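## Task

Find each drive blank carrying a green sticker and push it inward until it reaches its stop and clicks into its latch, without disturbing any other blank. The rack is free-standing, so it must tilt no more than a little (more counts as failure) and must finish in its original position.

## Robot and tools

Robot: two arms, left_arm and right_arm, each with a two-finger gripper and a wrist camera. In the scene frame the origin sits at table height midway between the nominal bases, +z points up, +x points out over the table, and left_arm is on the +y side. The measured bases are left_arm at (-0.038, +0.313, +0.010) m and right_arm at (-0.033, -0.261, +0.034) m. Arm names do not match image sides. The fingers point along the gripper's +z and open along its y. end_effector_position is the point between the pads, about 1 cm short of the tips.

Frames: each arm reports its hand position (metres), end_effector_quat_wxyz and Hand target in its own base frame. Fixed cameras and the table use the scene frame. Every offset you send is measured along the current Hand target's own axes, not the base axes.

The 14-number row (used by execute_actions and move): one flat list covering both arms, each value in [-1, 1]. Order: dx, dy, dz, rx, ry, rz, opening for left_arm, then the same seven for right_arm. The first six numbers per arm are an offset from that arm's Hand target as it stood when the action or move began; 1.0 equals 0.6 m for dx/dy/dz or 180 degrees for rx/ry/rz, and rx, ry, rz form one rotation vector. Sending the same offset again moves the hand further. All zeros for an arm's six pose numbers re-requests its current Hand target. The opening is absolute, not an offset: +1 fully open (0.094 m), -1 closed. A 0 opening is a real command (half open), so repeat the present opening to leave a gripper unchanged.

execute_actions: argument actions is a list of actions; each action is a table of up to 15 rows (one per 1/30 s step), and a short table repeats its final row to fill the 15 steps. Each row in an action is measured from the action's start pose, not from the previous row. cameras optionally names cameras to return ("all", a list, or []); an empty actions list returns all images and the scene number.

move: target is either one 14-number row or a list of up to 15 rows; every row in the list counts from the same starting Hand targets. speed is the path top speed in m/s (0.002 to 2.9, default 0.25; rotation up to twice this in rad/s), one value or one per target. blend (m) rounds corners between listed targets; 0 stops at each. opening_speed (0.2 or more, per second on the -1..+1 scale) closes or opens the fingers gradually. grip_force sets the per-pad force limit, 10 to 50 N, one value or one per arm; it persists, and low values close slowly. blocking=false returns early while the motion continues. Paths are straight, ignore obstacles and the other arm, and are capped at 10 s. The result adds a move: line with the ending (done, off_target, moving, held, fault) and any limits (paced = pose clipped, held = steps withheld). done means within 10 mm and 2 degrees; neither done nor off_target tells you about contact.

wait: seconds from 0 to 10; arms hold their last command and a running move continues. stop: brakes a running move. zoom_image: camera (cam_head_left, cam_head_right, cam_left_wrist, cam_right_wrist) and region [x0, y0, x1, y1] in that image's pixels, origin top-left, at most 504 by 504; only cameras in the latest images. read_manual returns licence text only. finished_scene takes the current scene number and ends it irreversibly; the goal must hold without the robot.

Reading results: Hand target is the last commanded pose after clipping; the gripper often rests a few centimetres short because of friction and weight, and this alone does not indicate contact. Waiting does not close that gap; a fresh command, even zeros, does, and any remaining gap can be sent as an offset. Orientation commands are clipped to 40 degrees from the measured one per step. grip_measured uses the opening scale and reads slightly wide when empty. Joint velocities reported as within noise mean the arm is still. Joint torques include the arm's own weight and have offsets and noise, so treat them as rough contact clues; values 1 to 3 wrap at ±28 N m. Tool commands lists the current gripper commands.

Pushing the blanks: the rack is loose and tips easily, so approach each blank square on, push slowly with a low speed, and aim only a little past the latch point; a target far beyond contact presses harder and faster moves hit harder. An arm blocked by something keeps pressing until told otherwise, so after latching, command the target back behind the gripper to release the push, then retract. Check the camera images to confirm sticker colours, that the right blanks are seated, and that the rack stayed upright and in place.

Hazards: avoid letting the two arms, grippers or wrist cameras touch or squeeze each other; the controller's clearance check does not protect those. Do not strain a camera cable, hit fixed or heavy objects hard, or knock anything off the table. Route paths around an arm's own base rather than near it. Near-straight arms overshoot. Motors warm when holding, stretching or pushing against something unreachable: MOTOR HOT appears at 75 °C, a fold-up fault at 90 °C disables that arm, and at 100 °C it drops, so avoid long sustained pushes.

Each tool is called after "Request:" by a JSON object that holds its "op" and its "data".

## Session

Request:
{"op": "execute_actions", "data": {"actions": []}}

Scene clock: 0.00 s.
left_arm: end_effector_position=(+0.3036, +0.0464, +0.0662) grip_measured=+1.000 end_effector_quat_wxyz=(+0.228, -0.178, +0.957, -0.008) | right_arm: end_effector_position=(+0.2399, -0.0205, +0.0988) grip_measured=+1.000 end_effector_quat_wxyz=(+0.272, +0.082, +0.958, +0.034)
Joint positions: left_arm=[0.148 1.335 0.754 -0.53 -0.001 -0.219 0.094] | right_arm=[-0.173 0.913 0.611 -0.723 -0.111 0.03 0.094]
Joint velocities: within noise
Joint torques (N m): no reading
Motor temperatures (°C): left_arm=[32 33 37 30 34 31 33] | right_arm=[32 38 39 35 32 31 33]
Heat: left arm: 37 °C; right arm: 39 °C.
Hand target: left_arm +0.3082, +0.0488, +0.0748; +0.241, -0.179, +0.954, -0.007 | right_arm +0.2439, -0.0200, +0.1075; +0.286, +0.079, +0.954, +0.034
Tool commands: left_gripper/opening=+1.0 right_gripper/opening=+1.0

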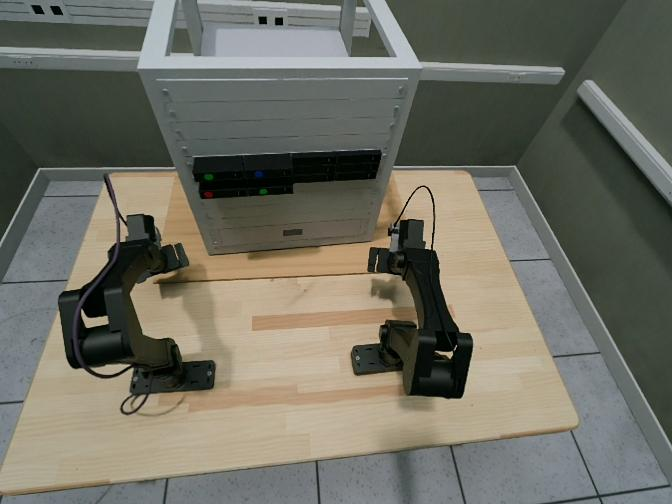

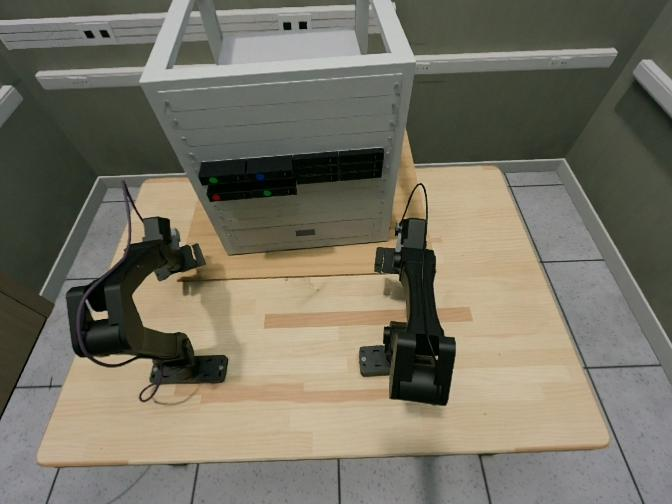

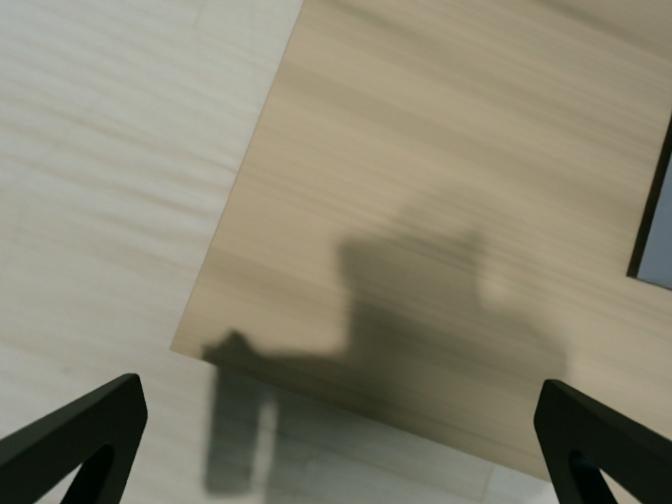

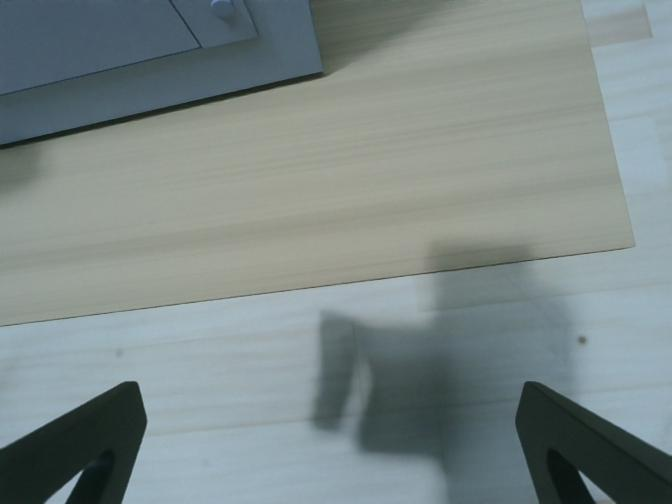

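Request:
{"op": "zoom_image", "data": {"camera": "cam_head_left", "region": [180, 140, 400, 260]}}

Request:
{"op": "zoom_image", "data": {"camera": "cam_head_right", "region": [190, 140, 300, 210]}}

Scaled by 2.291.

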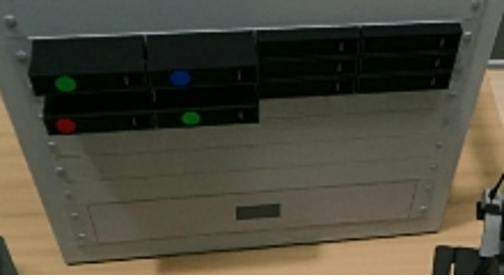

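Scaled by 4.582.

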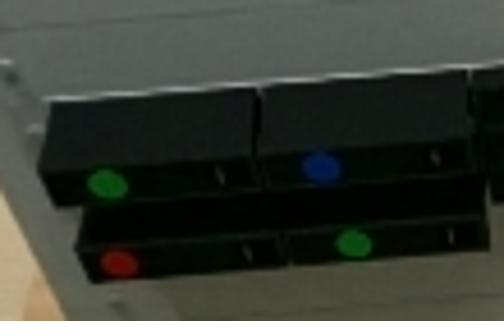

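Request:
{"op": "zoom_image", "data": {"camera": "cam_head_left", "region": [185, 145, 300, 205]}}

Request:
{"op": "zoom_image", "data": {"camera": "cam_head_left", "region": [280, 140, 395, 200]}}

Request:
{"op": "zoom_image", "data": {"camera": "cam_head_right", "region": [280, 140, 395, 200]}}

Scaled by 4.383.

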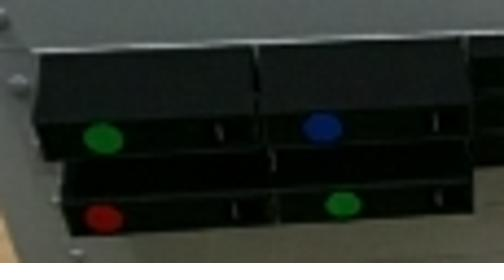

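Scaled by 4.383.

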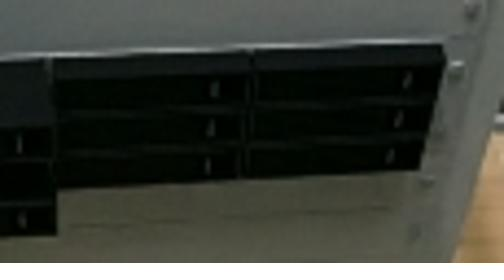

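Scaled by 4.383.

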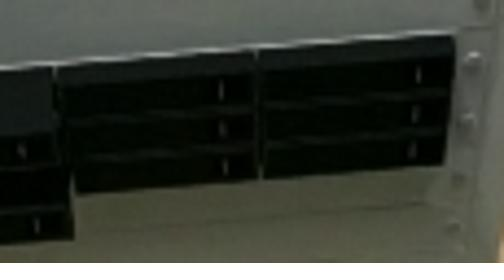

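Request:
{"op": "move", "data": {"target": [[0.0013, -0.0612, -0.3245, 0.0782, -0.1636, 0.0665, -1, 0, 0, 0, 0, 0, 0, 1], [-0.0292, -0.3503, -0.5288, 0.1564, -0.3271, 0.1329, -1, 0, 0, 0, 0, 0, 0, 1]], "blend": [0.05, 0], "speed": 0.2, "cameras": ["all"]}}

Scene clock: 44.43 s.
left_arm: end_effector_position=(+0.2445, -0.1700, +0.3670) grip_measured=-0.992 end_effector_quat_wxyz=(+0.685, +0.115, +0.714, -0.087) | right_arm: end_effector_position=(+0.2399, -0.0205, +0.0988) grip_measured=+1.000 end_effector_quat_wxyz=(+0.272, +0.082, +0.958, +0.034)
Joint positions: left_arm=[-1.038 0.763 0.839 -0.139 -0.752 -0.009 0] | right_arm=[-0.173 0.913 0.611 -0.723 -0.111 0.03 0.094]
Joint torques (N m): left_arm=[0.49 0.23 8.81 2.34 -0.13 0.09] | right_arm=[0.08 -1.11 8.16 0.85 -0.1 0.01]
Heat: left arm: 38 °C; right arm: 42 °C.
Hand target: left_arm +0.2473, -0.1651, +0.3841; +0.701, +0.092, +0.701, -0.092 | right_arm +0.2439, -0.0200, +0.1075; +0.286, +0.079, +0.954, +0.034
Off the commanded pose: left_arm 0.018 m, 4 deg | right_arm 0.010 m, 2 deg.
move: off_target (left_arm)
camera_calibration:
cam_left_wrist: T_world_to_cam=[[-0.286394, -0.957733, -0.0269633, -0.0824237], [-0.436745, 0.155546, -0.886036, 0.496908], [0.852779, -0.241979, -0.462832, 0.00820349], [0, 0, 0, 1]] pos_world=[0.186421, -0.154247, 0.441853]

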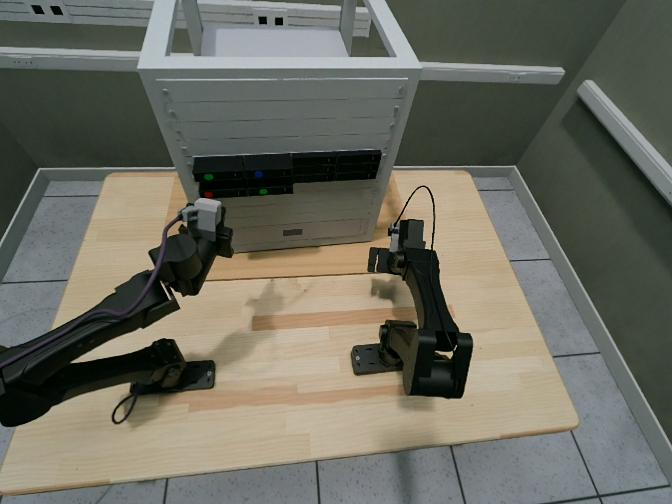

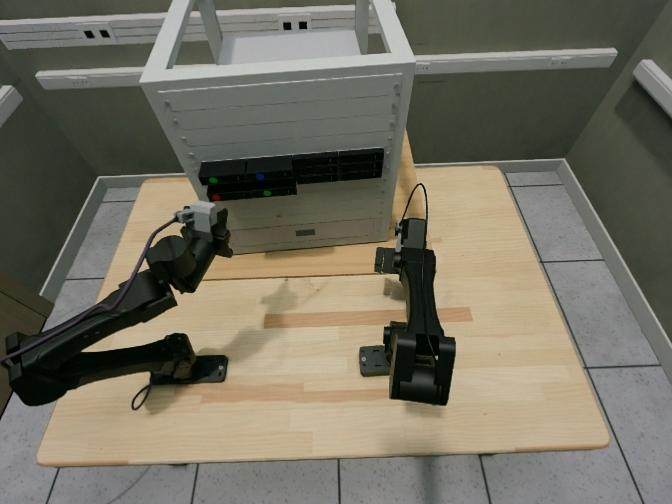

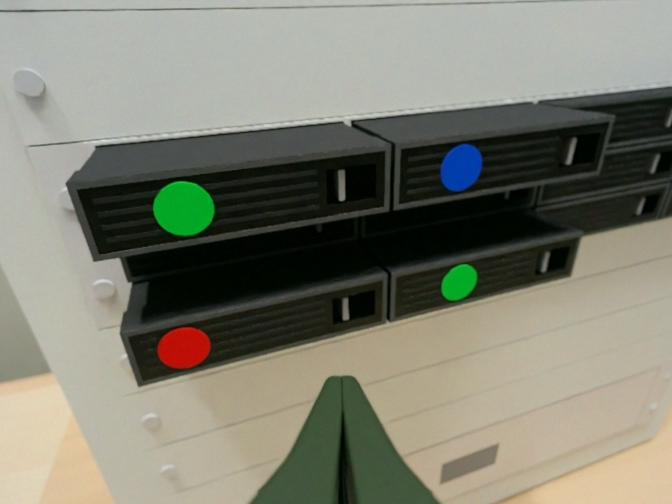

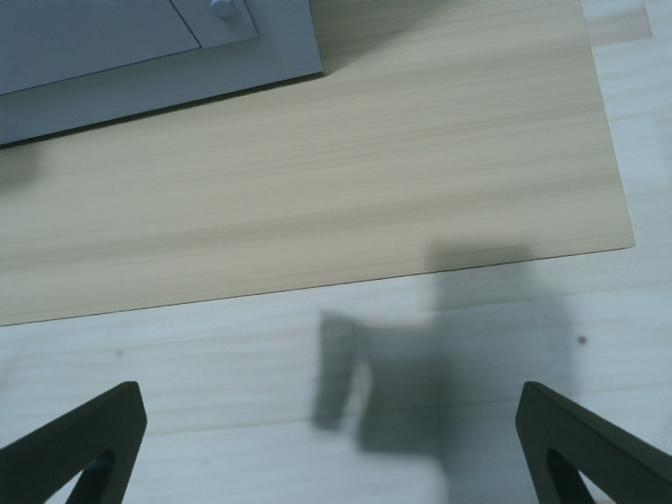

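Request:
{"op": "zoom_image", "data": {"camera": "cam_left_wrist", "region": [60, 110, 400, 395]}}

Request:
{"op": "zoom_image", "data": {"camera": "cam_left_wrist", "region": [340, 70, 672, 340]}}

Scaled by 1.482.

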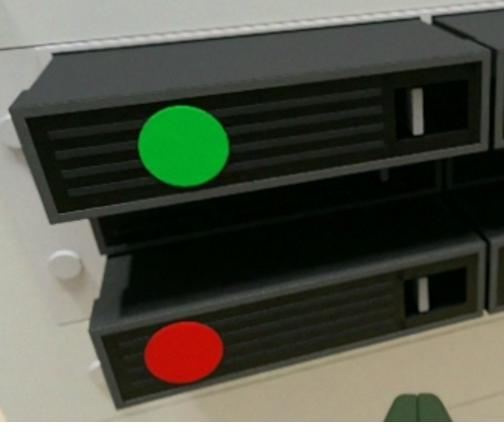

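Scaled by 1.518.

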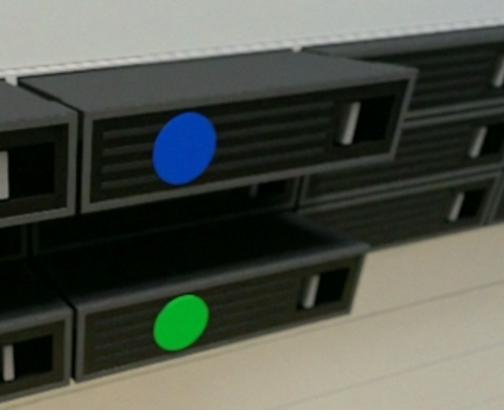

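Request:
{"op": "move", "data": {"target": [-0.0397, 0.0355, 0.0937, -0.0078, -0.0144, 0, -1, 0, 0, 0, 0, 0, 0, 1], "speed": 0.1, "cameras": ["cam_left_wrist", "cam_head_left", "cam_head_right"]}}

Scene clock: 55.80 s.
left_arm: end_effector_position=(+0.3072, -0.1581, +0.3819) grip_measured=-0.992 end_effector_quat_wxyz=(+0.695, +0.091, +0.710, -0.067) | right_arm: end_effector_position=(+0.2399, -0.0205, +0.0988) grip_measured=+1.000 end_effector_quat_wxyz=(+0.272, +0.082, +0.958, +0.034)
Joint positions: left_arm=[-0.737 0.924 0.919 -0.022 -0.513 0.018 0] | right_arm=[-0.173 0.913 0.611 -0.723 -0.111 0.03 0.094]
Joint torques (N m): left_arm=[0.39 -1.58 10.02 2.46 0.2 0.07] | right_arm=[-0.03 -1.13 8.06 0.84 -0.09 -0.01]
Motor temperatures (°C): left_arm=[32 33 38 35 34 31 33] | right_arm=[32 37 42 37 31 31 33]
Heat: left arm: 38 °C; right arm: 42 °C.
Hand target: left_arm +0.3071, -0.1590, +0.4079; +0.718, +0.081, +0.686, -0.085 | right_arm +0.2439, -0.0200, +0.1075; +0.286, +0.079, +0.954, +0.034
Off the commanded pose: left_arm 0.026 m, 4 deg | right_arm 0.010 m, 2 deg.
move: off_target (left_arm)
camera_calibration:
cam_left_wrist: T_world_to_cam=[[-0.227225, -0.973528, -0.0247534, -0.074161], [-0.426698, 0.122377, -0.896076, 0.53121], [0.875384, -0.193048, -0.443209, -0.0421241], [0, 0, 0, 1]] pos_world=[0.24669, -0.145338, 0.455499]
Images, in order (width x height): cam_head_left 672x504, cam_head_right 672x504, cam_left_wrist 672x504.

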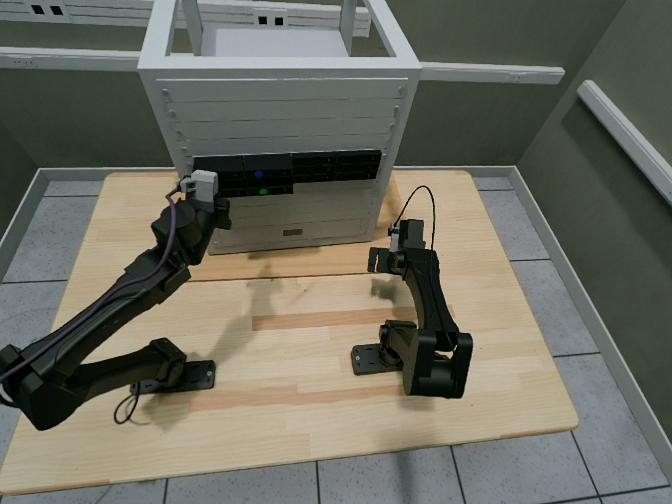

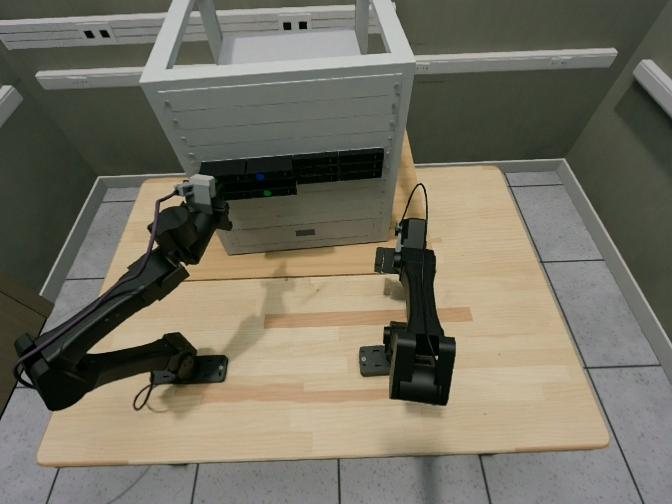

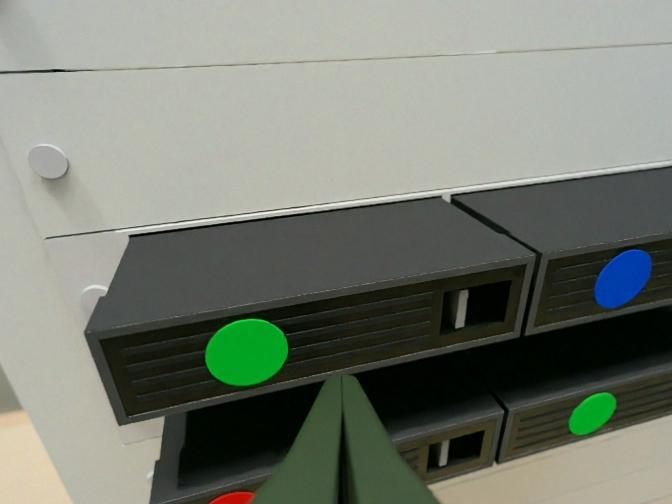

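Request:
{"op": "move", "data": {"target": [-0.0200, 0, 0.0008, 0, 0, 0, -1, 0, 0, 0, 0, 0, 0, 1], "speed": 0.05, "cameras": ["cam_left_wrist"]}}

Scene clock: 62.57 s.
left_arm: end_effector_position=(+0.3082, -0.1591, +0.4036) grip_measured=-0.992 end_effector_quat_wxyz=(+0.707, +0.083, +0.698, -0.076) | right_arm: end_effector_position=(+0.2399, -0.0205, +0.0988) grip_measured=+1.000 end_effector_quat_wxyz=(+0.272, +0.082, +0.958, +0.034)
Joint positions: left_arm=[-0.737 0.942 0.977 -0.022 -0.512 0.018 0] | right_arm=[-0.173 0.913 0.611 -0.723 -0.111 0.03 0.094]
Joint torques (N m): left_arm=[0.46 -1.69 9.98 2.01 0.25 0.11] | right_arm=[0.02 -1.17 8.05 0.84 -0.1 -0.01]
Heat: left arm: 39 °C; right arm: 42 °C.
Hand target: left_arm +0.3070, -0.1590, +0.4199; +0.718, +0.081, +0.686, -0.085 | right_arm +0.2439, -0.0200, +0.1075; +0.286, +0.079, +0.954, +0.034
Off the commanded pose: left_arm 0.016 m, 2 deg | right_arm 0.010 m, 2 deg.
move: off_target (left_arm)
camera_calibration:
cam_left_wrist: T_world_to_cam=[[-0.227108, -0.973855, -0.00533067, -0.0823614], [-0.399908, 0.0982489, -0.911274, 0.545247], [0.887973, -0.204826, -0.411765, -0.0520925], [0, 0, 0, 1]] pos_world=[0.2456, -0.144448, 0.474981]
Images, in order (width x height): cam_left_wrist 672x504.

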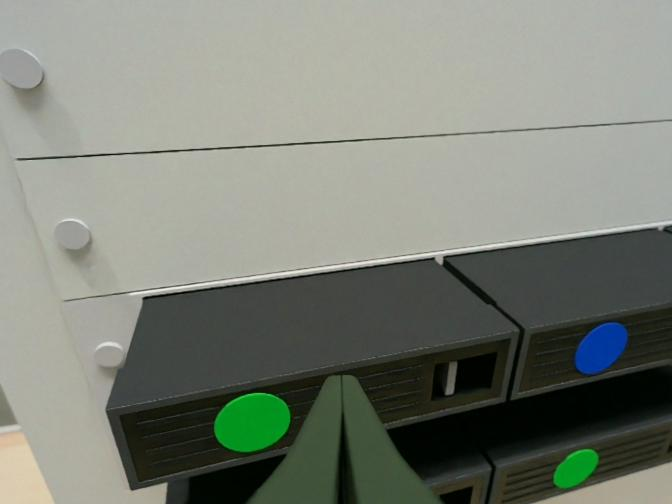

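Request:
{"op": "move", "data": {"target": [0.0183, 0, -0.0008, 0, 0, 0, -1, 0, 0, 0, 0, 0, 0, 1], "speed": 0.05, "cameras": ["cam_left_wrist"]}}

Scene clock: 65.03 s.
left_arm: end_effector_position=(+0.3091, -0.1599, +0.3960) grip_measured=-0.992 end_effector_quat_wxyz=(+0.703, +0.086, +0.703, -0.073) | right_arm: end_effector_position=(+0.2399, -0.0205, +0.0988) grip_measured=+1.000 end_effector_quat_wxyz=(+0.272, +0.082, +0.958, +0.034)
Joint positions: left_arm=[-0.737 0.942 0.961 -0.021 -0.512 0.018 0] | right_arm=[-0.173 0.913 0.611 -0.723 -0.111 0.03 0.094]
Joint torques (N m): left_arm=[0.31 -2.82 7.13 2.42 0.23 0.09] | right_arm=[0.06 -1.22 8.13 0.82 -0.09 0.01]
Heat: left arm: 39 °C; right arm: 42 °C.
Hand target: left_arm +0.3070, -0.1589, +0.4090; +0.718, +0.081, +0.686, -0.085 | right_arm +0.2439, -0.0200, +0.1075; +0.286, +0.079, +0.954, +0.034
Off the commanded pose: left_arm 0.013 m, 3 deg | right_arm 0.010 m, 2 deg.
move: off_target (left_arm)
camera_calibration:
cam_left_wrist: T_world_to_cam=[[-0.227233, -0.973756, -0.012825, -0.0799151], [-0.410203, 0.107651, -0.905618, 0.541208], [0.883232, -0.200525, -0.423899, -0.049195], [0, 0, 0, 1]] pos_world=[0.247296, -0.145944, 0.468249]
Images, in order (width x height): cam_left_wrist 672x504.

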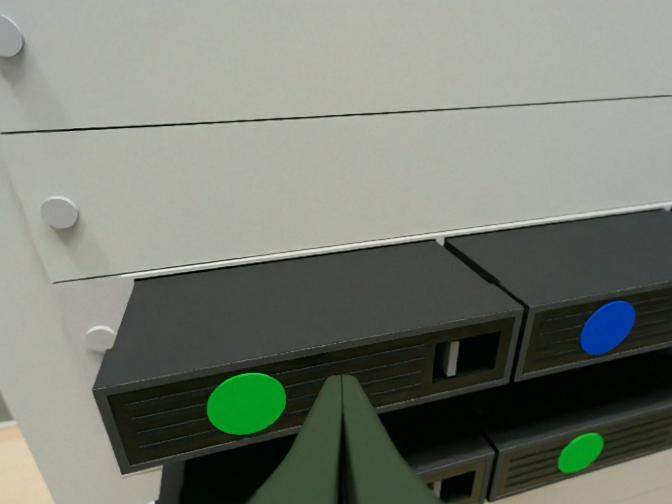

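Request:
{"op": "move", "data": {"target": [0.0011, 0.0075, 0.0238, 0, 0, 0, -1, 0, 0, 0, 0, 0, 0, 1], "speed": 0.04, "cameras": ["cam_left_wrist"]}}

Scene clock: 69.50 s.
left_arm: end_effector_position=(+0.3217, -0.1577, +0.3909) grip_measured=-0.992 end_effector_quat_wxyz=(+0.699, +0.089, +0.706, -0.071) | right_arm: end_effector_position=(+0.2399, -0.0205, +0.0988) grip_measured=+1.000 end_effector_quat_wxyz=(+0.272, +0.082, +0.958, +0.034)
Joint positions: left_arm=[-0.682 0.972 0.961 -0.002 -0.455 0.018 0] | right_arm=[-0.173 0.913 0.611 -0.723 -0.111 0.03 0.094]
Joint torques (N m): left_arm=[0.39 -2.19 8.34 2.51 0.21 0.05] | right_arm=[0.06 -1.16 8.03 0.84 -0.09 0]
Heat: left arm: 39 °C; right arm: 42 °C.
Hand target: left_arm +0.3220, -0.1579, +0.4089; +0.718, +0.081, +0.686, -0.085 | right_arm +0.2439, -0.0200, +0.1075; +0.286, +0.079, +0.954, +0.034
Off the commanded pose: left_arm 0.018 m, 4 deg | right_arm 0.010 m, 2 deg.
move: off_target (left_arm)
camera_calibration:
cam_left_wrist: T_world_to_cam=[[-0.228888, -0.9733, -0.0172407, -0.0726779], [-0.417482, 0.114147, -0.901487, 0.543249], [0.879385, -0.199142, -0.432462, -0.0572335], [0, 0, 0, 1]] pos_world=[0.260492, -0.144145, 0.463728]
Images, in order (width x height): cam_left_wrist 672x504.

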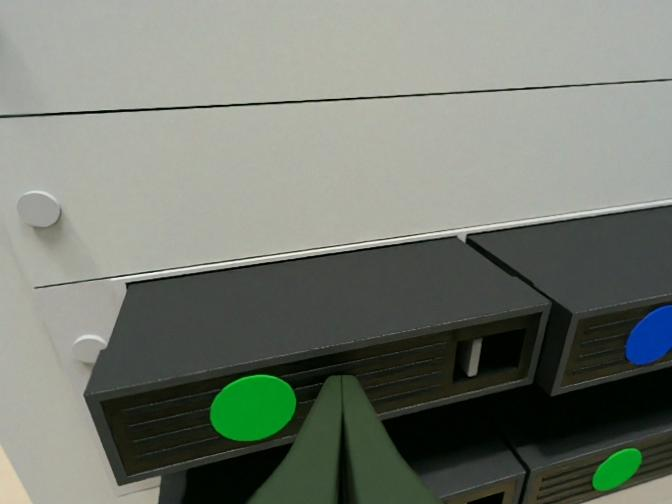

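Request:
{"op": "move", "data": {"target": [-0.0041, 0.0060, 0.0191, 0, 0, 0, -1, 0, 0, 0, 0, 0, 0, 1], "speed": 0.04, "cameras": ["cam_left_wrist", "cam_head_left"]}}

Scene clock: 72.17 s.
left_arm: end_effector_position=(+0.3332, -0.1573, +0.3853) grip_measured=-0.992 end_effector_quat_wxyz=(+0.694, +0.092, +0.711, -0.069) | right_arm: end_effector_position=(+0.2399, -0.0205, +0.0988) grip_measured=+1.000 end_effector_quat_wxyz=(+0.272, +0.082, +0.958, +0.034)
Joint positions: left_arm=[-0.642 1.005 0.968 0.007 -0.414 0.018 0] | right_arm=[-0.173 0.913 0.611 -0.723 -0.111 0.03 0.094]
Joint torques (N m): left_arm=[0.38 -2.18 10.24 2.48 0.15 0.04] | right_arm=[0.12 -1.17 8.13 0.85 -0.09 -0.02]
Heat: left arm: 39 °C; right arm: 42 °C.
Hand target: left_arm +0.3338, -0.1570, +0.4120; +0.718, +0.081, +0.686, -0.085 | right_arm +0.2439, -0.0200, +0.1075; +0.286, +0.079, +0.954, +0.034
Off the commanded pose: left_arm 0.027 m, 5 deg | right_arm 0.010 m, 2 deg.
move: off_target (left_arm)
camera_calibration:
cam_left_wrist: T_world_to_cam=[[-0.230428, -0.972807, -0.023431, -0.0667353], [-0.429836, 0.123358, -0.89444, 0.545818], [0.873009, -0.196032, -0.446573, -0.0616837], [0, 0, 0, 1]] pos_world=[0.273085, -0.144344, 0.459092]
Images, in order (width x height): cam_head_left 672x504, cam_left_wrist 672x504.

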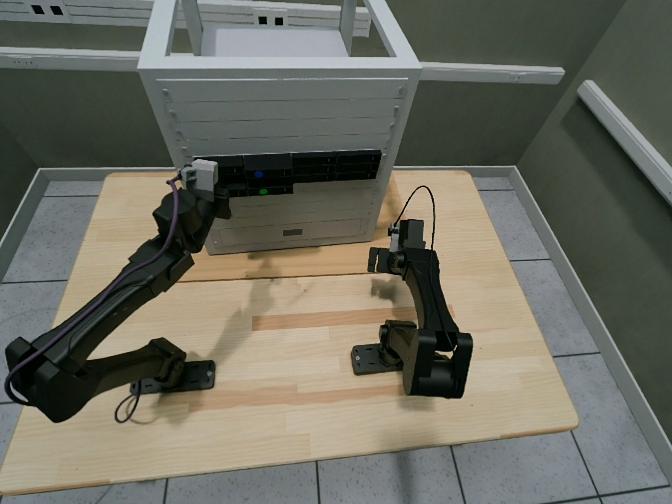

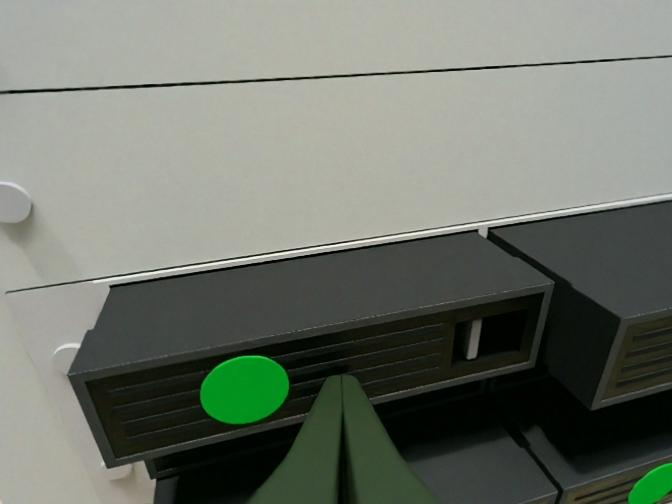

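Request:
{"op": "move", "data": {"target": [-0.0200, 0, 0.0008, 0, 0, 0, -1, 0, 0, 0, 0, 0, 0, 1], "speed": 0.05, "cameras": ["cam_left_wrist"]}}

Scene clock: 74.60 s.
left_arm: end_effector_position=(+0.3338, -0.1579, +0.4080) grip_measured=-0.992 end_effector_quat_wxyz=(+0.707, +0.085, +0.698, -0.077) | right_arm: end_effector_position=(+0.2399, -0.0205, +0.0988) grip_measured=+1.000 end_effector_quat_wxyz=(+0.272, +0.082, +0.958, +0.034)
Joint positions: left_arm=[-0.642 1.019 1.025 0.007 -0.413 0.018 0] | right_arm=[-0.173 0.913 0.611 -0.723 -0.111 0.03 0.094]
Joint torques (N m): left_arm=[0.38 -2.32 9.85 2.05 0.16 0.04] | right_arm=[0.09 -1.18 8.06 0.86 -0.07 -0.02]
Heat: left arm: 39 °C; right arm: 42 °C.
Hand target: left_arm +0.3338, -0.1571, +0.4240; +0.718, +0.081, +0.686, -0.085 | right_arm +0.2439, -0.0200, +0.1075; +0.286, +0.079, +0.954, +0.034
Off the commanded pose: left_arm 0.016 m, 2 deg | right_arm 0.010 m, 2 deg.
move: off_target (left_arm)
camera_calibration:
cam_left_wrist: T_world_to_cam=[[-0.23109, -0.972912, -0.006367, -0.0734809], [-0.398606, 0.100644, -0.911583, 0.559364], [0.887531, -0.20812, -0.411066, -0.0733629], [0, 0, 0, 1]] pos_world=[0.271097, -0.143055, 0.479282]
Images, in order (width x height): cam_left_wrist 672x504.

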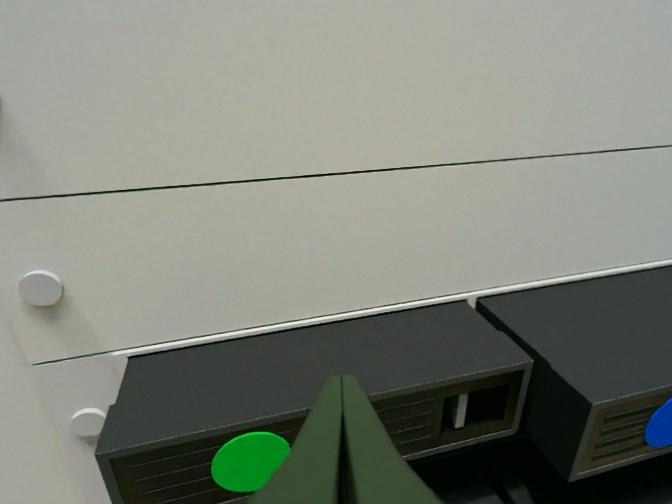

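Request:
{"op": "move", "data": {"target": [0.0275, 0, -0.0012, 0, 0, 0, -1, 0, 0, 0, 0, 0, 0, 1], "speed": 0.05, "cameras": ["cam_left_wrist"]}}

Scene clock: 77.60 s.
left_arm: end_effector_position=(+0.3355, -0.1593, +0.3922) grip_measured=-0.992 end_effector_quat_wxyz=(+0.699, +0.089, +0.705, -0.072) | right_arm: end_effector_position=(+0.2399, -0.0205, +0.0988) grip_measured=+1.000 end_effector_quat_wxyz=(+0.272, +0.082, +0.958, +0.034)
Joint positions: left_arm=[-0.642 1.019 0.985 0.022 -0.413 0.018 0] | right_arm=[-0.173 0.913 0.611 -0.723 -0.111 0.03 0.094]
Joint torques (N m): left_arm=[0.25 -3.59 7.34 2.51 0.17 0.02] | right_arm=[0.06 -1.21 8.09 0.85 -0.09 0]
Heat: left arm: 39 °C; right arm: 42 °C.
Hand target: left_arm +0.3338, -0.1571, +0.4074; +0.718, +0.081, +0.686, -0.085 | right_arm +0.2439, -0.0200, +0.1075; +0.286, +0.079, +0.954, +0.034
Off the commanded pose: left_arm 0.016 m, 4 deg | right_arm 0.010 m, 2 deg.
move: off_target (left_arm)
camera_calibration:
cam_left_wrist: T_world_to_cam=[[-0.231674, -0.972655, -0.0164212, -0.0703672], [-0.417025, 0.114552, -0.901647, 0.550302], [0.878873, -0.20204, -0.43216, -0.0696368], [0, 0, 0, 1]] pos_world=[0.274389, -0.145551, 0.464929]
Images, in order (width x height): cam_left_wrist 672x504.

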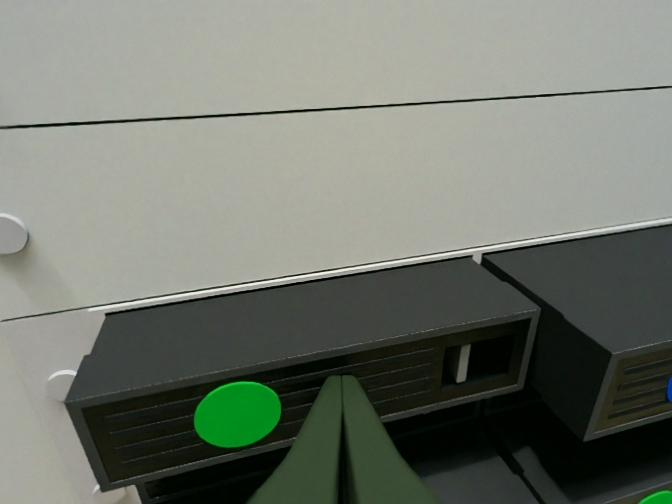

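Request:
{"op": "move", "data": {"target": [[-0.0267, 0, 0.0012, 0, 0, 0, -1, 0, 0, 0, 0, 0, 0, 1], [-0.0100, 0, 0.0005, 0, 0, 0, -1, 0, 0, 0, 0, 0, 0, 1], [-0.0091, 0.0060, 0.0196, 0, 0, 0, -1, 0, 0, 0, 0, 0, 0, 1]], "speed": 0.05, "cameras": ["cam_left_wrist"]}}

Scene clock: 84.07 s.
left_arm: end_effector_position=(+0.3453, -0.1564, +0.3957) grip_measured=-0.992 end_effector_quat_wxyz=(+0.700, +0.089, +0.705, -0.072) | right_arm: end_effector_position=(+0.2399, -0.0205, +0.0988) grip_measured=+1.000 end_effector_quat_wxyz=(+0.272, +0.082, +0.958, +0.034)
Joint positions: left_arm=[-0.604 1.047 1.011 0.024 -0.376 0.018 0] | right_arm=[-0.173 0.913 0.611 -0.723 -0.111 0.03 0.094]
Joint torques (N m): left_arm=[0.54 -2.85 8.69 2.55 0.22 -0.01] | right_arm=[0.03 -1.1 8.14 0.83 -0.09 -0.02]
Heat: left arm: 39 °C; right arm: 42 °C.
Hand target: left_arm +0.3458, -0.1563, +0.4134; +0.718, +0.081, +0.686, -0.085 | right_arm +0.2439, -0.0200, +0.1075; +0.286, +0.079, +0.954, +0.034
Off the commanded pose: left_arm 0.018 m, 4 deg | right_arm 0.010 m, 2 deg.
move: off_target (left_arm)
camera_calibration:
cam_left_wrist: T_world_to_cam=[[-0.22998, -0.973068, -0.0157696, -0.0660838], [-0.416946, 0.113159, -0.90186, 0.557051], [0.879355, -0.200835, -0.431741, -0.0762252], [0, 0, 0, 1]] pos_world=[0.284091, -0.142648, 0.46843]
Images, in order (width x height): cam_left_wrist 672x504.

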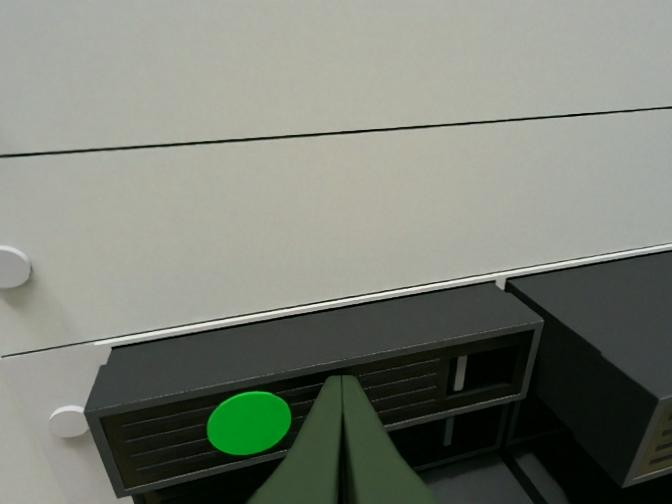

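Request:
{"op": "move", "data": {"target": [0.0006, 0.0040, 0.0127, 0, 0, 0, -1, 0, 0, 0, 0, 0, 0, 1], "speed": 0.04, "cameras": ["cam_left_wrist"]}}

Scene clock: 86.37 s.
left_arm: end_effector_position=(+0.3522, -0.1564, +0.3912) grip_measured=-0.992 end_effector_quat_wxyz=(+0.697, +0.091, +0.708, -0.072) | right_arm: end_effector_position=(+0.2399, -0.0205, +0.0988) grip_measured=+1.000 end_effector_quat_wxyz=(+0.272, +0.082, +0.958, +0.034)
Joint positions: left_arm=[-0.582 1.067 1.011 0.035 -0.351 0.018 0] | right_arm=[-0.173 0.913 0.611 -0.723 -0.111 0.03 0.094]
Joint torques (N m): left_arm=[0.49 -2.7 9.5 2.5 0.18 -0.02] | right_arm=[0.1 -1.1 8.08 0.84 -0.09 -0.02]
Heat: left arm: 39 °C; right arm: 42 °C.
Hand target: left_arm +0.3538, -0.1557, +0.4134; +0.718, +0.081, +0.686, -0.085 | right_arm +0.2439, -0.0200, +0.1075; +0.286, +0.079, +0.954, +0.034
Off the commanded pose: left_arm 0.022 m, 4 deg | right_arm 0.010 m, 2 deg.
move: off_target (left_arm)
camera_calibration:
cam_left_wrist: T_world_to_cam=[[-0.23334, -0.972218, -0.01854, -0.062136], [-0.423311, 0.118726, -0.898171, 0.55759], [0.87542, -0.201731, -0.439255, -0.0800181], [0, 0, 0, 1]] pos_world=[0.291585, -0.142752, 0.464511]
Images, in order (width x height): cam_left_wrist 672x504.

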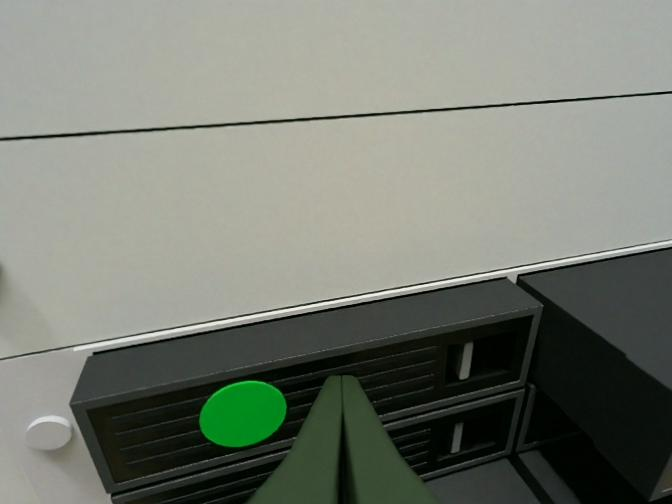

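Request:
{"op": "zoom_image", "data": {"camera": "cam_left_wrist", "region": [370, 250, 672, 480]}}

Scaled by 1.669.

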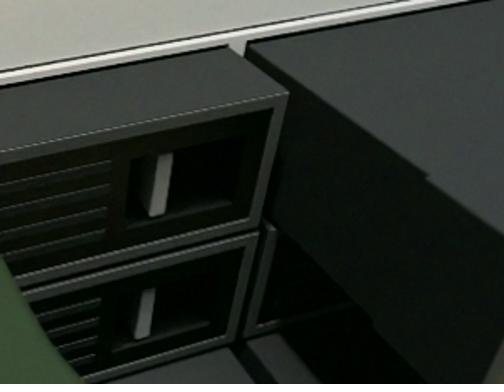

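Request:
{"op": "move", "data": {"target": [[-0.0217, 0, 0.0010, 0, 0, 0, -1, 0, 0, 0, 0, 0, 0, 1], [-0.0000, 0, 0.0, 0, 0, 0, -1, 0, 0, 0, 0, 0, 0, 1], [0.0004, 0.0030, 0.0095, 0, 0, 0, -1, 0, 0, 0, 0, 0, 0, 1]], "speed": 0.05, "cameras": ["cam_left_wrist"]}}

Request:
{"op": "zoom_image", "data": {"camera": "cam_left_wrist", "region": [370, 250, 672, 480]}}

Scene clock: 92.10 s.
left_arm: end_effector_position=(+0.3555, -0.1550, +0.4134) grip_measured=-0.992 end_effector_quat_wxyz=(+0.715, +0.083, +0.689, -0.082) | right_arm: end_effector_position=(+0.2399, -0.0205, +0.0988) grip_measured=+1.000 end_effector_quat_wxyz=(+0.272, +0.082, +0.958, +0.034)
Joint positions: left_arm=[-0.565 1.081 1.05 0.071 -0.331 0.018 0] | right_arm=[-0.173 0.913 0.611 -0.723 -0.111 0.03 0.094]
Joint torques (N m): left_arm=[0.58 -1.95 7.15 2.21 0.14 -0.01] | right_arm=[0.02 -1.25 8.12 0.84 -0.1 0]
Heat: left arm: 39 °C; right arm: 42 °C.
Hand target: left_arm +0.3598, -0.1553, +0.4134; +0.718, +0.081, +0.686, -0.085 | right_arm +0.2439, -0.0200, +0.1075; +0.286, +0.079, +0.954, +0.034
Off the commanded pose: left_arm 0.004 m, 1 deg | right_arm 0.010 m, 2 deg.
move: done
camera_calibration:
cam_left_wrist: T_world_to_cam=[[-0.236562, -0.971616, 0.00113685, -0.0665438], [-0.376927, 0.0906929, -0.921792, 0.567691], [0.895525, -0.218489, -0.387683, -0.10403], [0, 0, 0, 1]] pos_world=[0.291398, -0.13887, 0.483038]
Images, in order (width x height): cam_left_wrist 672x504.

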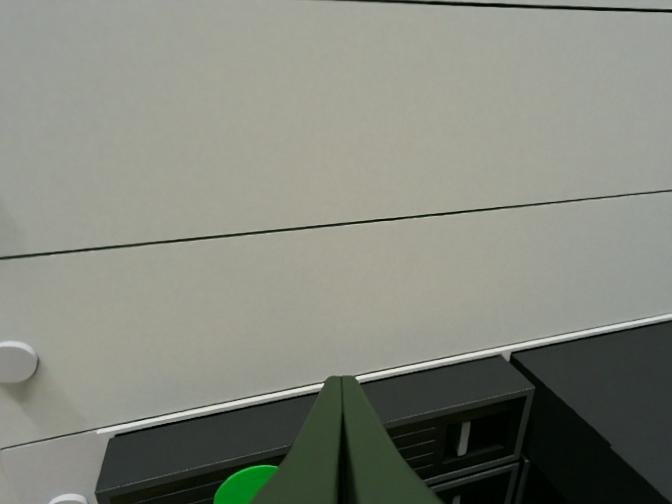

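Scaled by 1.669.

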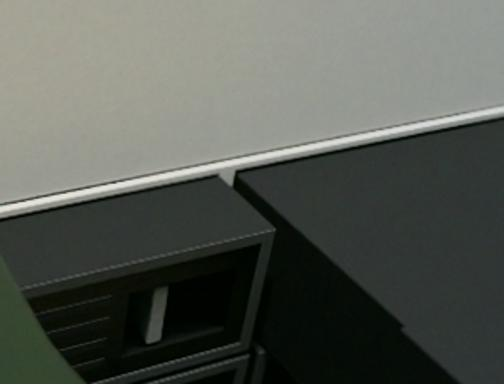

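Request:
{"op": "move", "data": {"target": [[-0.0080, -0.0100, -0.0318, 0, 0, 0, -1, 0, 0, 0, 0, 0, 0, 1], [0.0033, -0.0100, -0.0319, 0, 0, 0, -1, 0, 0, 0, 0, 0, 0, 1]], "speed": 0.06, "cameras": ["cam_left_wrist"]}}

Request:
{"op": "zoom_image", "data": {"camera": "cam_left_wrist", "region": [370, 250, 672, 480]}}

Scene clock: 95.13 s.
left_arm: end_effector_position=(+0.3453, -0.1631, +0.4018) grip_measured=-0.992 end_effector_quat_wxyz=(+0.709, +0.091, +0.694, -0.086) | right_arm: end_effector_position=(+0.2399, -0.0205, +0.0988) grip_measured=+1.000 end_effector_quat_wxyz=(+0.272, +0.082, +0.958, +0.034)
Joint positions: left_arm=[-0.611 1.054 1.007 0.071 -0.361 0.018 0] | right_arm=[-0.173 0.913 0.611 -0.723 -0.111 0.03 0.094]
Joint torques (N m): left_arm=[-0.09 -5.39 7.24 1.98 -0.17 -0.01] | right_arm=[0.05 -1.13 8.09 0.83 -0.09 -0.01]
Heat: left arm: 39 °C; right arm: 42 °C.
Hand target: left_arm +0.3399, -0.1567, +0.4105; +0.718, +0.081, +0.686, -0.085 | right_arm +0.2439, -0.0200, +0.1075; +0.286, +0.079, +0.954, +0.034
Off the commanded pose: left_arm 0.012 m, 2 deg | right_arm 0.010 m, 2 deg.
move: off_target (left_arm)
camera_calibration:
cam_left_wrist: T_world_to_cam=[[-0.251941, -0.967736, -0.00364705, -0.068905], [-0.388824, 0.104676, -0.915346, 0.557633], [0.886195, -0.229195, -0.402651, -0.0935651], [0, 0, 0, 1]] pos_world=[0.282378, -0.146498, 0.472502]
Images, in order (width x height): cam_left_wrist 672x504.

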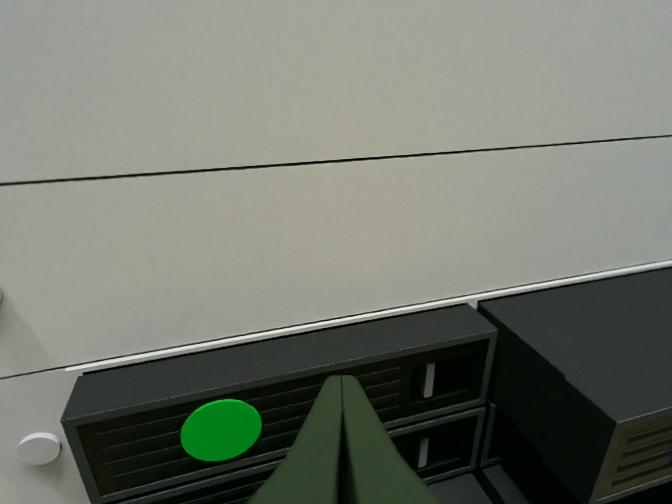

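Scaled by 1.669.

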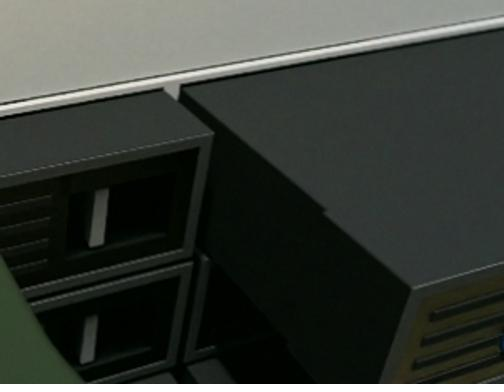

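Request:
{"op": "zoom_image", "data": {"camera": "cam_left_wrist", "region": [380, 300, 530, 490]}}

Scaled by 2.653.

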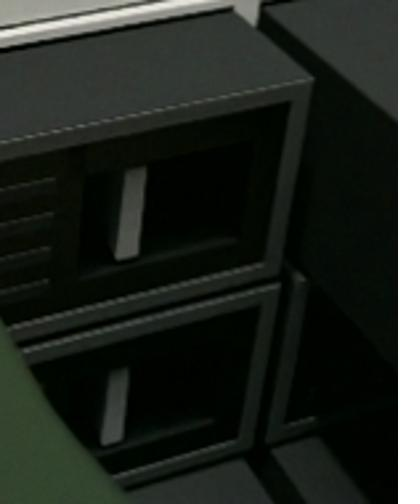

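Request:
{"op": "move", "data": {"target": [[0.0075, 0, -0.0003, 0, 0, 0, -1, 0, 0, 0, 0, 0, 0, 1], [0.0090, 0.0100, 0.0315, 0, 0, 0, -1, 0, 0, 0, 0, 0, 0, 1]], "speed": 0.04, "cameras": ["cam_left_wrist"]}}

Request:
{"op": "zoom_image", "data": {"camera": "cam_left_wrist", "region": [400, 280, 590, 480]}}

Scene clock: 101.73 s.
left_arm: end_effector_position=(+0.3524, -0.1553, +0.3910) grip_measured=-0.992 end_effector_quat_wxyz=(+0.703, +0.089, +0.702, -0.076) | right_arm: end_effector_position=(+0.2399, -0.0205, +0.0988) grip_measured=+1.000 end_effector_quat_wxyz=(+0.272, +0.082, +0.958, +0.034)
Joint positions: left_arm=[-0.575 1.061 0.988 0.072 -0.34 0.018 0] | right_arm=[-0.173 0.913 0.611 -0.723 -0.111 0.03 0.094]
Joint torques (N m): left_arm=[1.17 -0.72 9.42 2.49 0.27 -0.07] | right_arm=[-0.05 -1.2 8.16 0.87 -0.09 0.01]
Heat: left arm: 39 °C; right arm: 42 °C.
Hand target: left_arm +0.3599, -0.1553, +0.4061; +0.718, +0.081, +0.686, -0.085 | right_arm +0.2439, -0.0200, +0.1075; +0.286, +0.079, +0.954, +0.034
Off the commanded pose: left_arm 0.017 m, 3 deg | right_arm 0.010 m, 2 deg.
move: off_target (left_arm)
camera_calibration:
cam_left_wrist: T_world_to_cam=[[-0.236394, -0.971587, -0.0116796, -0.0625635], [-0.407747, 0.110104, -0.906432, 0.553791], [0.881964, -0.209513, -0.42219, -0.0902201], [0, 0, 0, 1]] pos_world=[0.290588, -0.140663, 0.463154]
Images, in order (width x height): cam_left_wrist 672x504.

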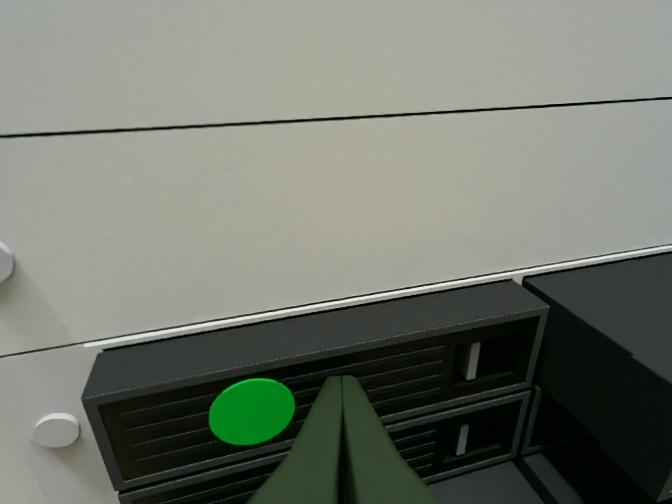

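Scaled by 2.520.

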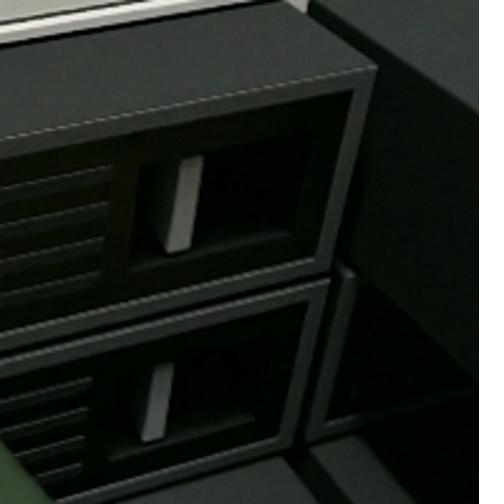

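Request:
{"op": "move", "data": {"target": [-0.0044, 0.0040, 0.0127, 0, 0, 0, -1, 0, 0, 0, 0, 0, 0, 1], "speed": 0.03, "cameras": ["cam_left_wrist", "cam_head_left"]}}

Request:
{"op": "zoom_image", "data": {"camera": "cam_left_wrist", "region": [400, 280, 590, 480]}}

Scene clock: 105.70 s.
left_arm: end_effector_position=(+0.3531, -0.1577, +0.3952) grip_measured=-0.992 end_effector_quat_wxyz=(+0.704, +0.097, +0.698, -0.087) | right_arm: end_effector_position=(+0.2399, -0.0205, +0.0988) grip_measured=+1.000 end_effector_quat_wxyz=(+0.272, +0.082, +0.958, +0.034)
Joint positions: left_arm=[-0.561 1.064 0.999 0.072 -0.3 0.018 0] | right_arm=[-0.173 0.913 0.611 -0.723 -0.111 0.03 0.094]
Joint torques (N m): left_arm=[1.87 0.7 10.59 2.53 0.05 -0.02] | right_arm=[0.1 -1.22 8.14 0.83 -0.1 -0.01]
Motor temperatures (°C): left_arm=[31 33 39 40 33 31 33] | right_arm=[32 37 42 38 31 31 33]
Heat: left arm: 40 °C; right arm: 42 °C.
Hand target: left_arm +0.3677, -0.1548, +0.4091; +0.718, +0.081, +0.686, -0.085 | right_arm +0.2439, -0.0200, +0.1075; +0.286, +0.079, +0.954, +0.034
Off the commanded pose: left_arm 0.020 m, 3 deg | right_arm 0.010 m, 2 deg.
move: off_target (left_arm)
camera_calibration:
cam_left_wrist: T_world_to_cam=[[-0.262063, -0.965004, -0.00945269, -0.0554329], [-0.398815, 0.117214, -0.909509, 0.557324], [0.878788, -0.234579, -0.415576, -0.0950418], [0, 0, 0, 1]] pos_world=[0.291264, -0.141114, 0.46687]
Images, in order (width x height): cam_head_left 672x504, cam_left_wrist 672x504.

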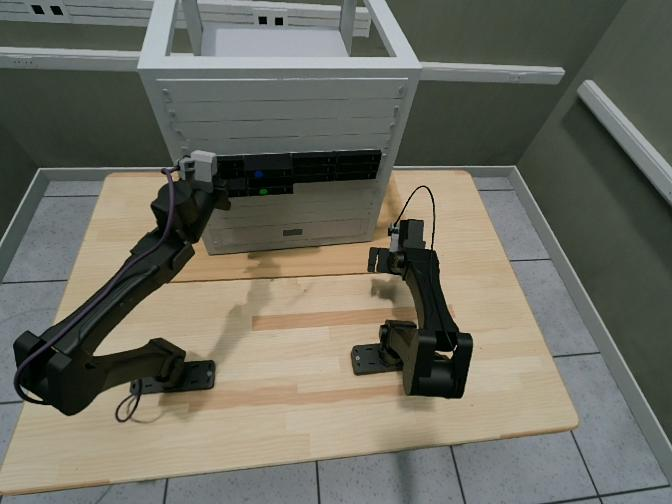

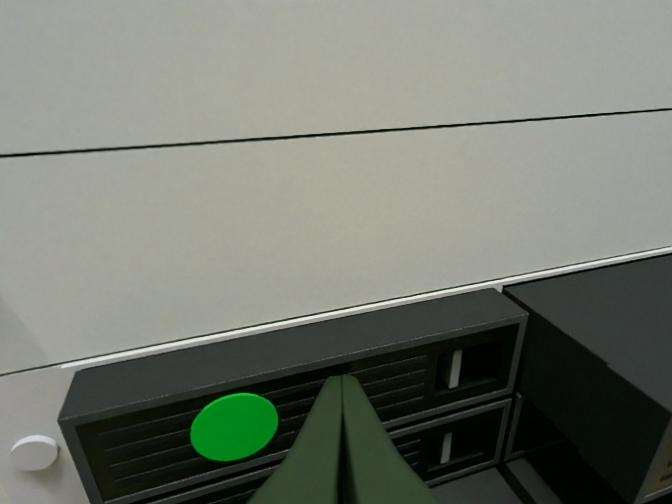

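Scaled by 2.520.

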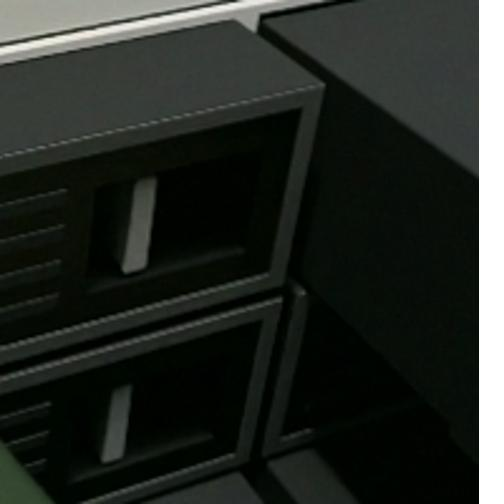

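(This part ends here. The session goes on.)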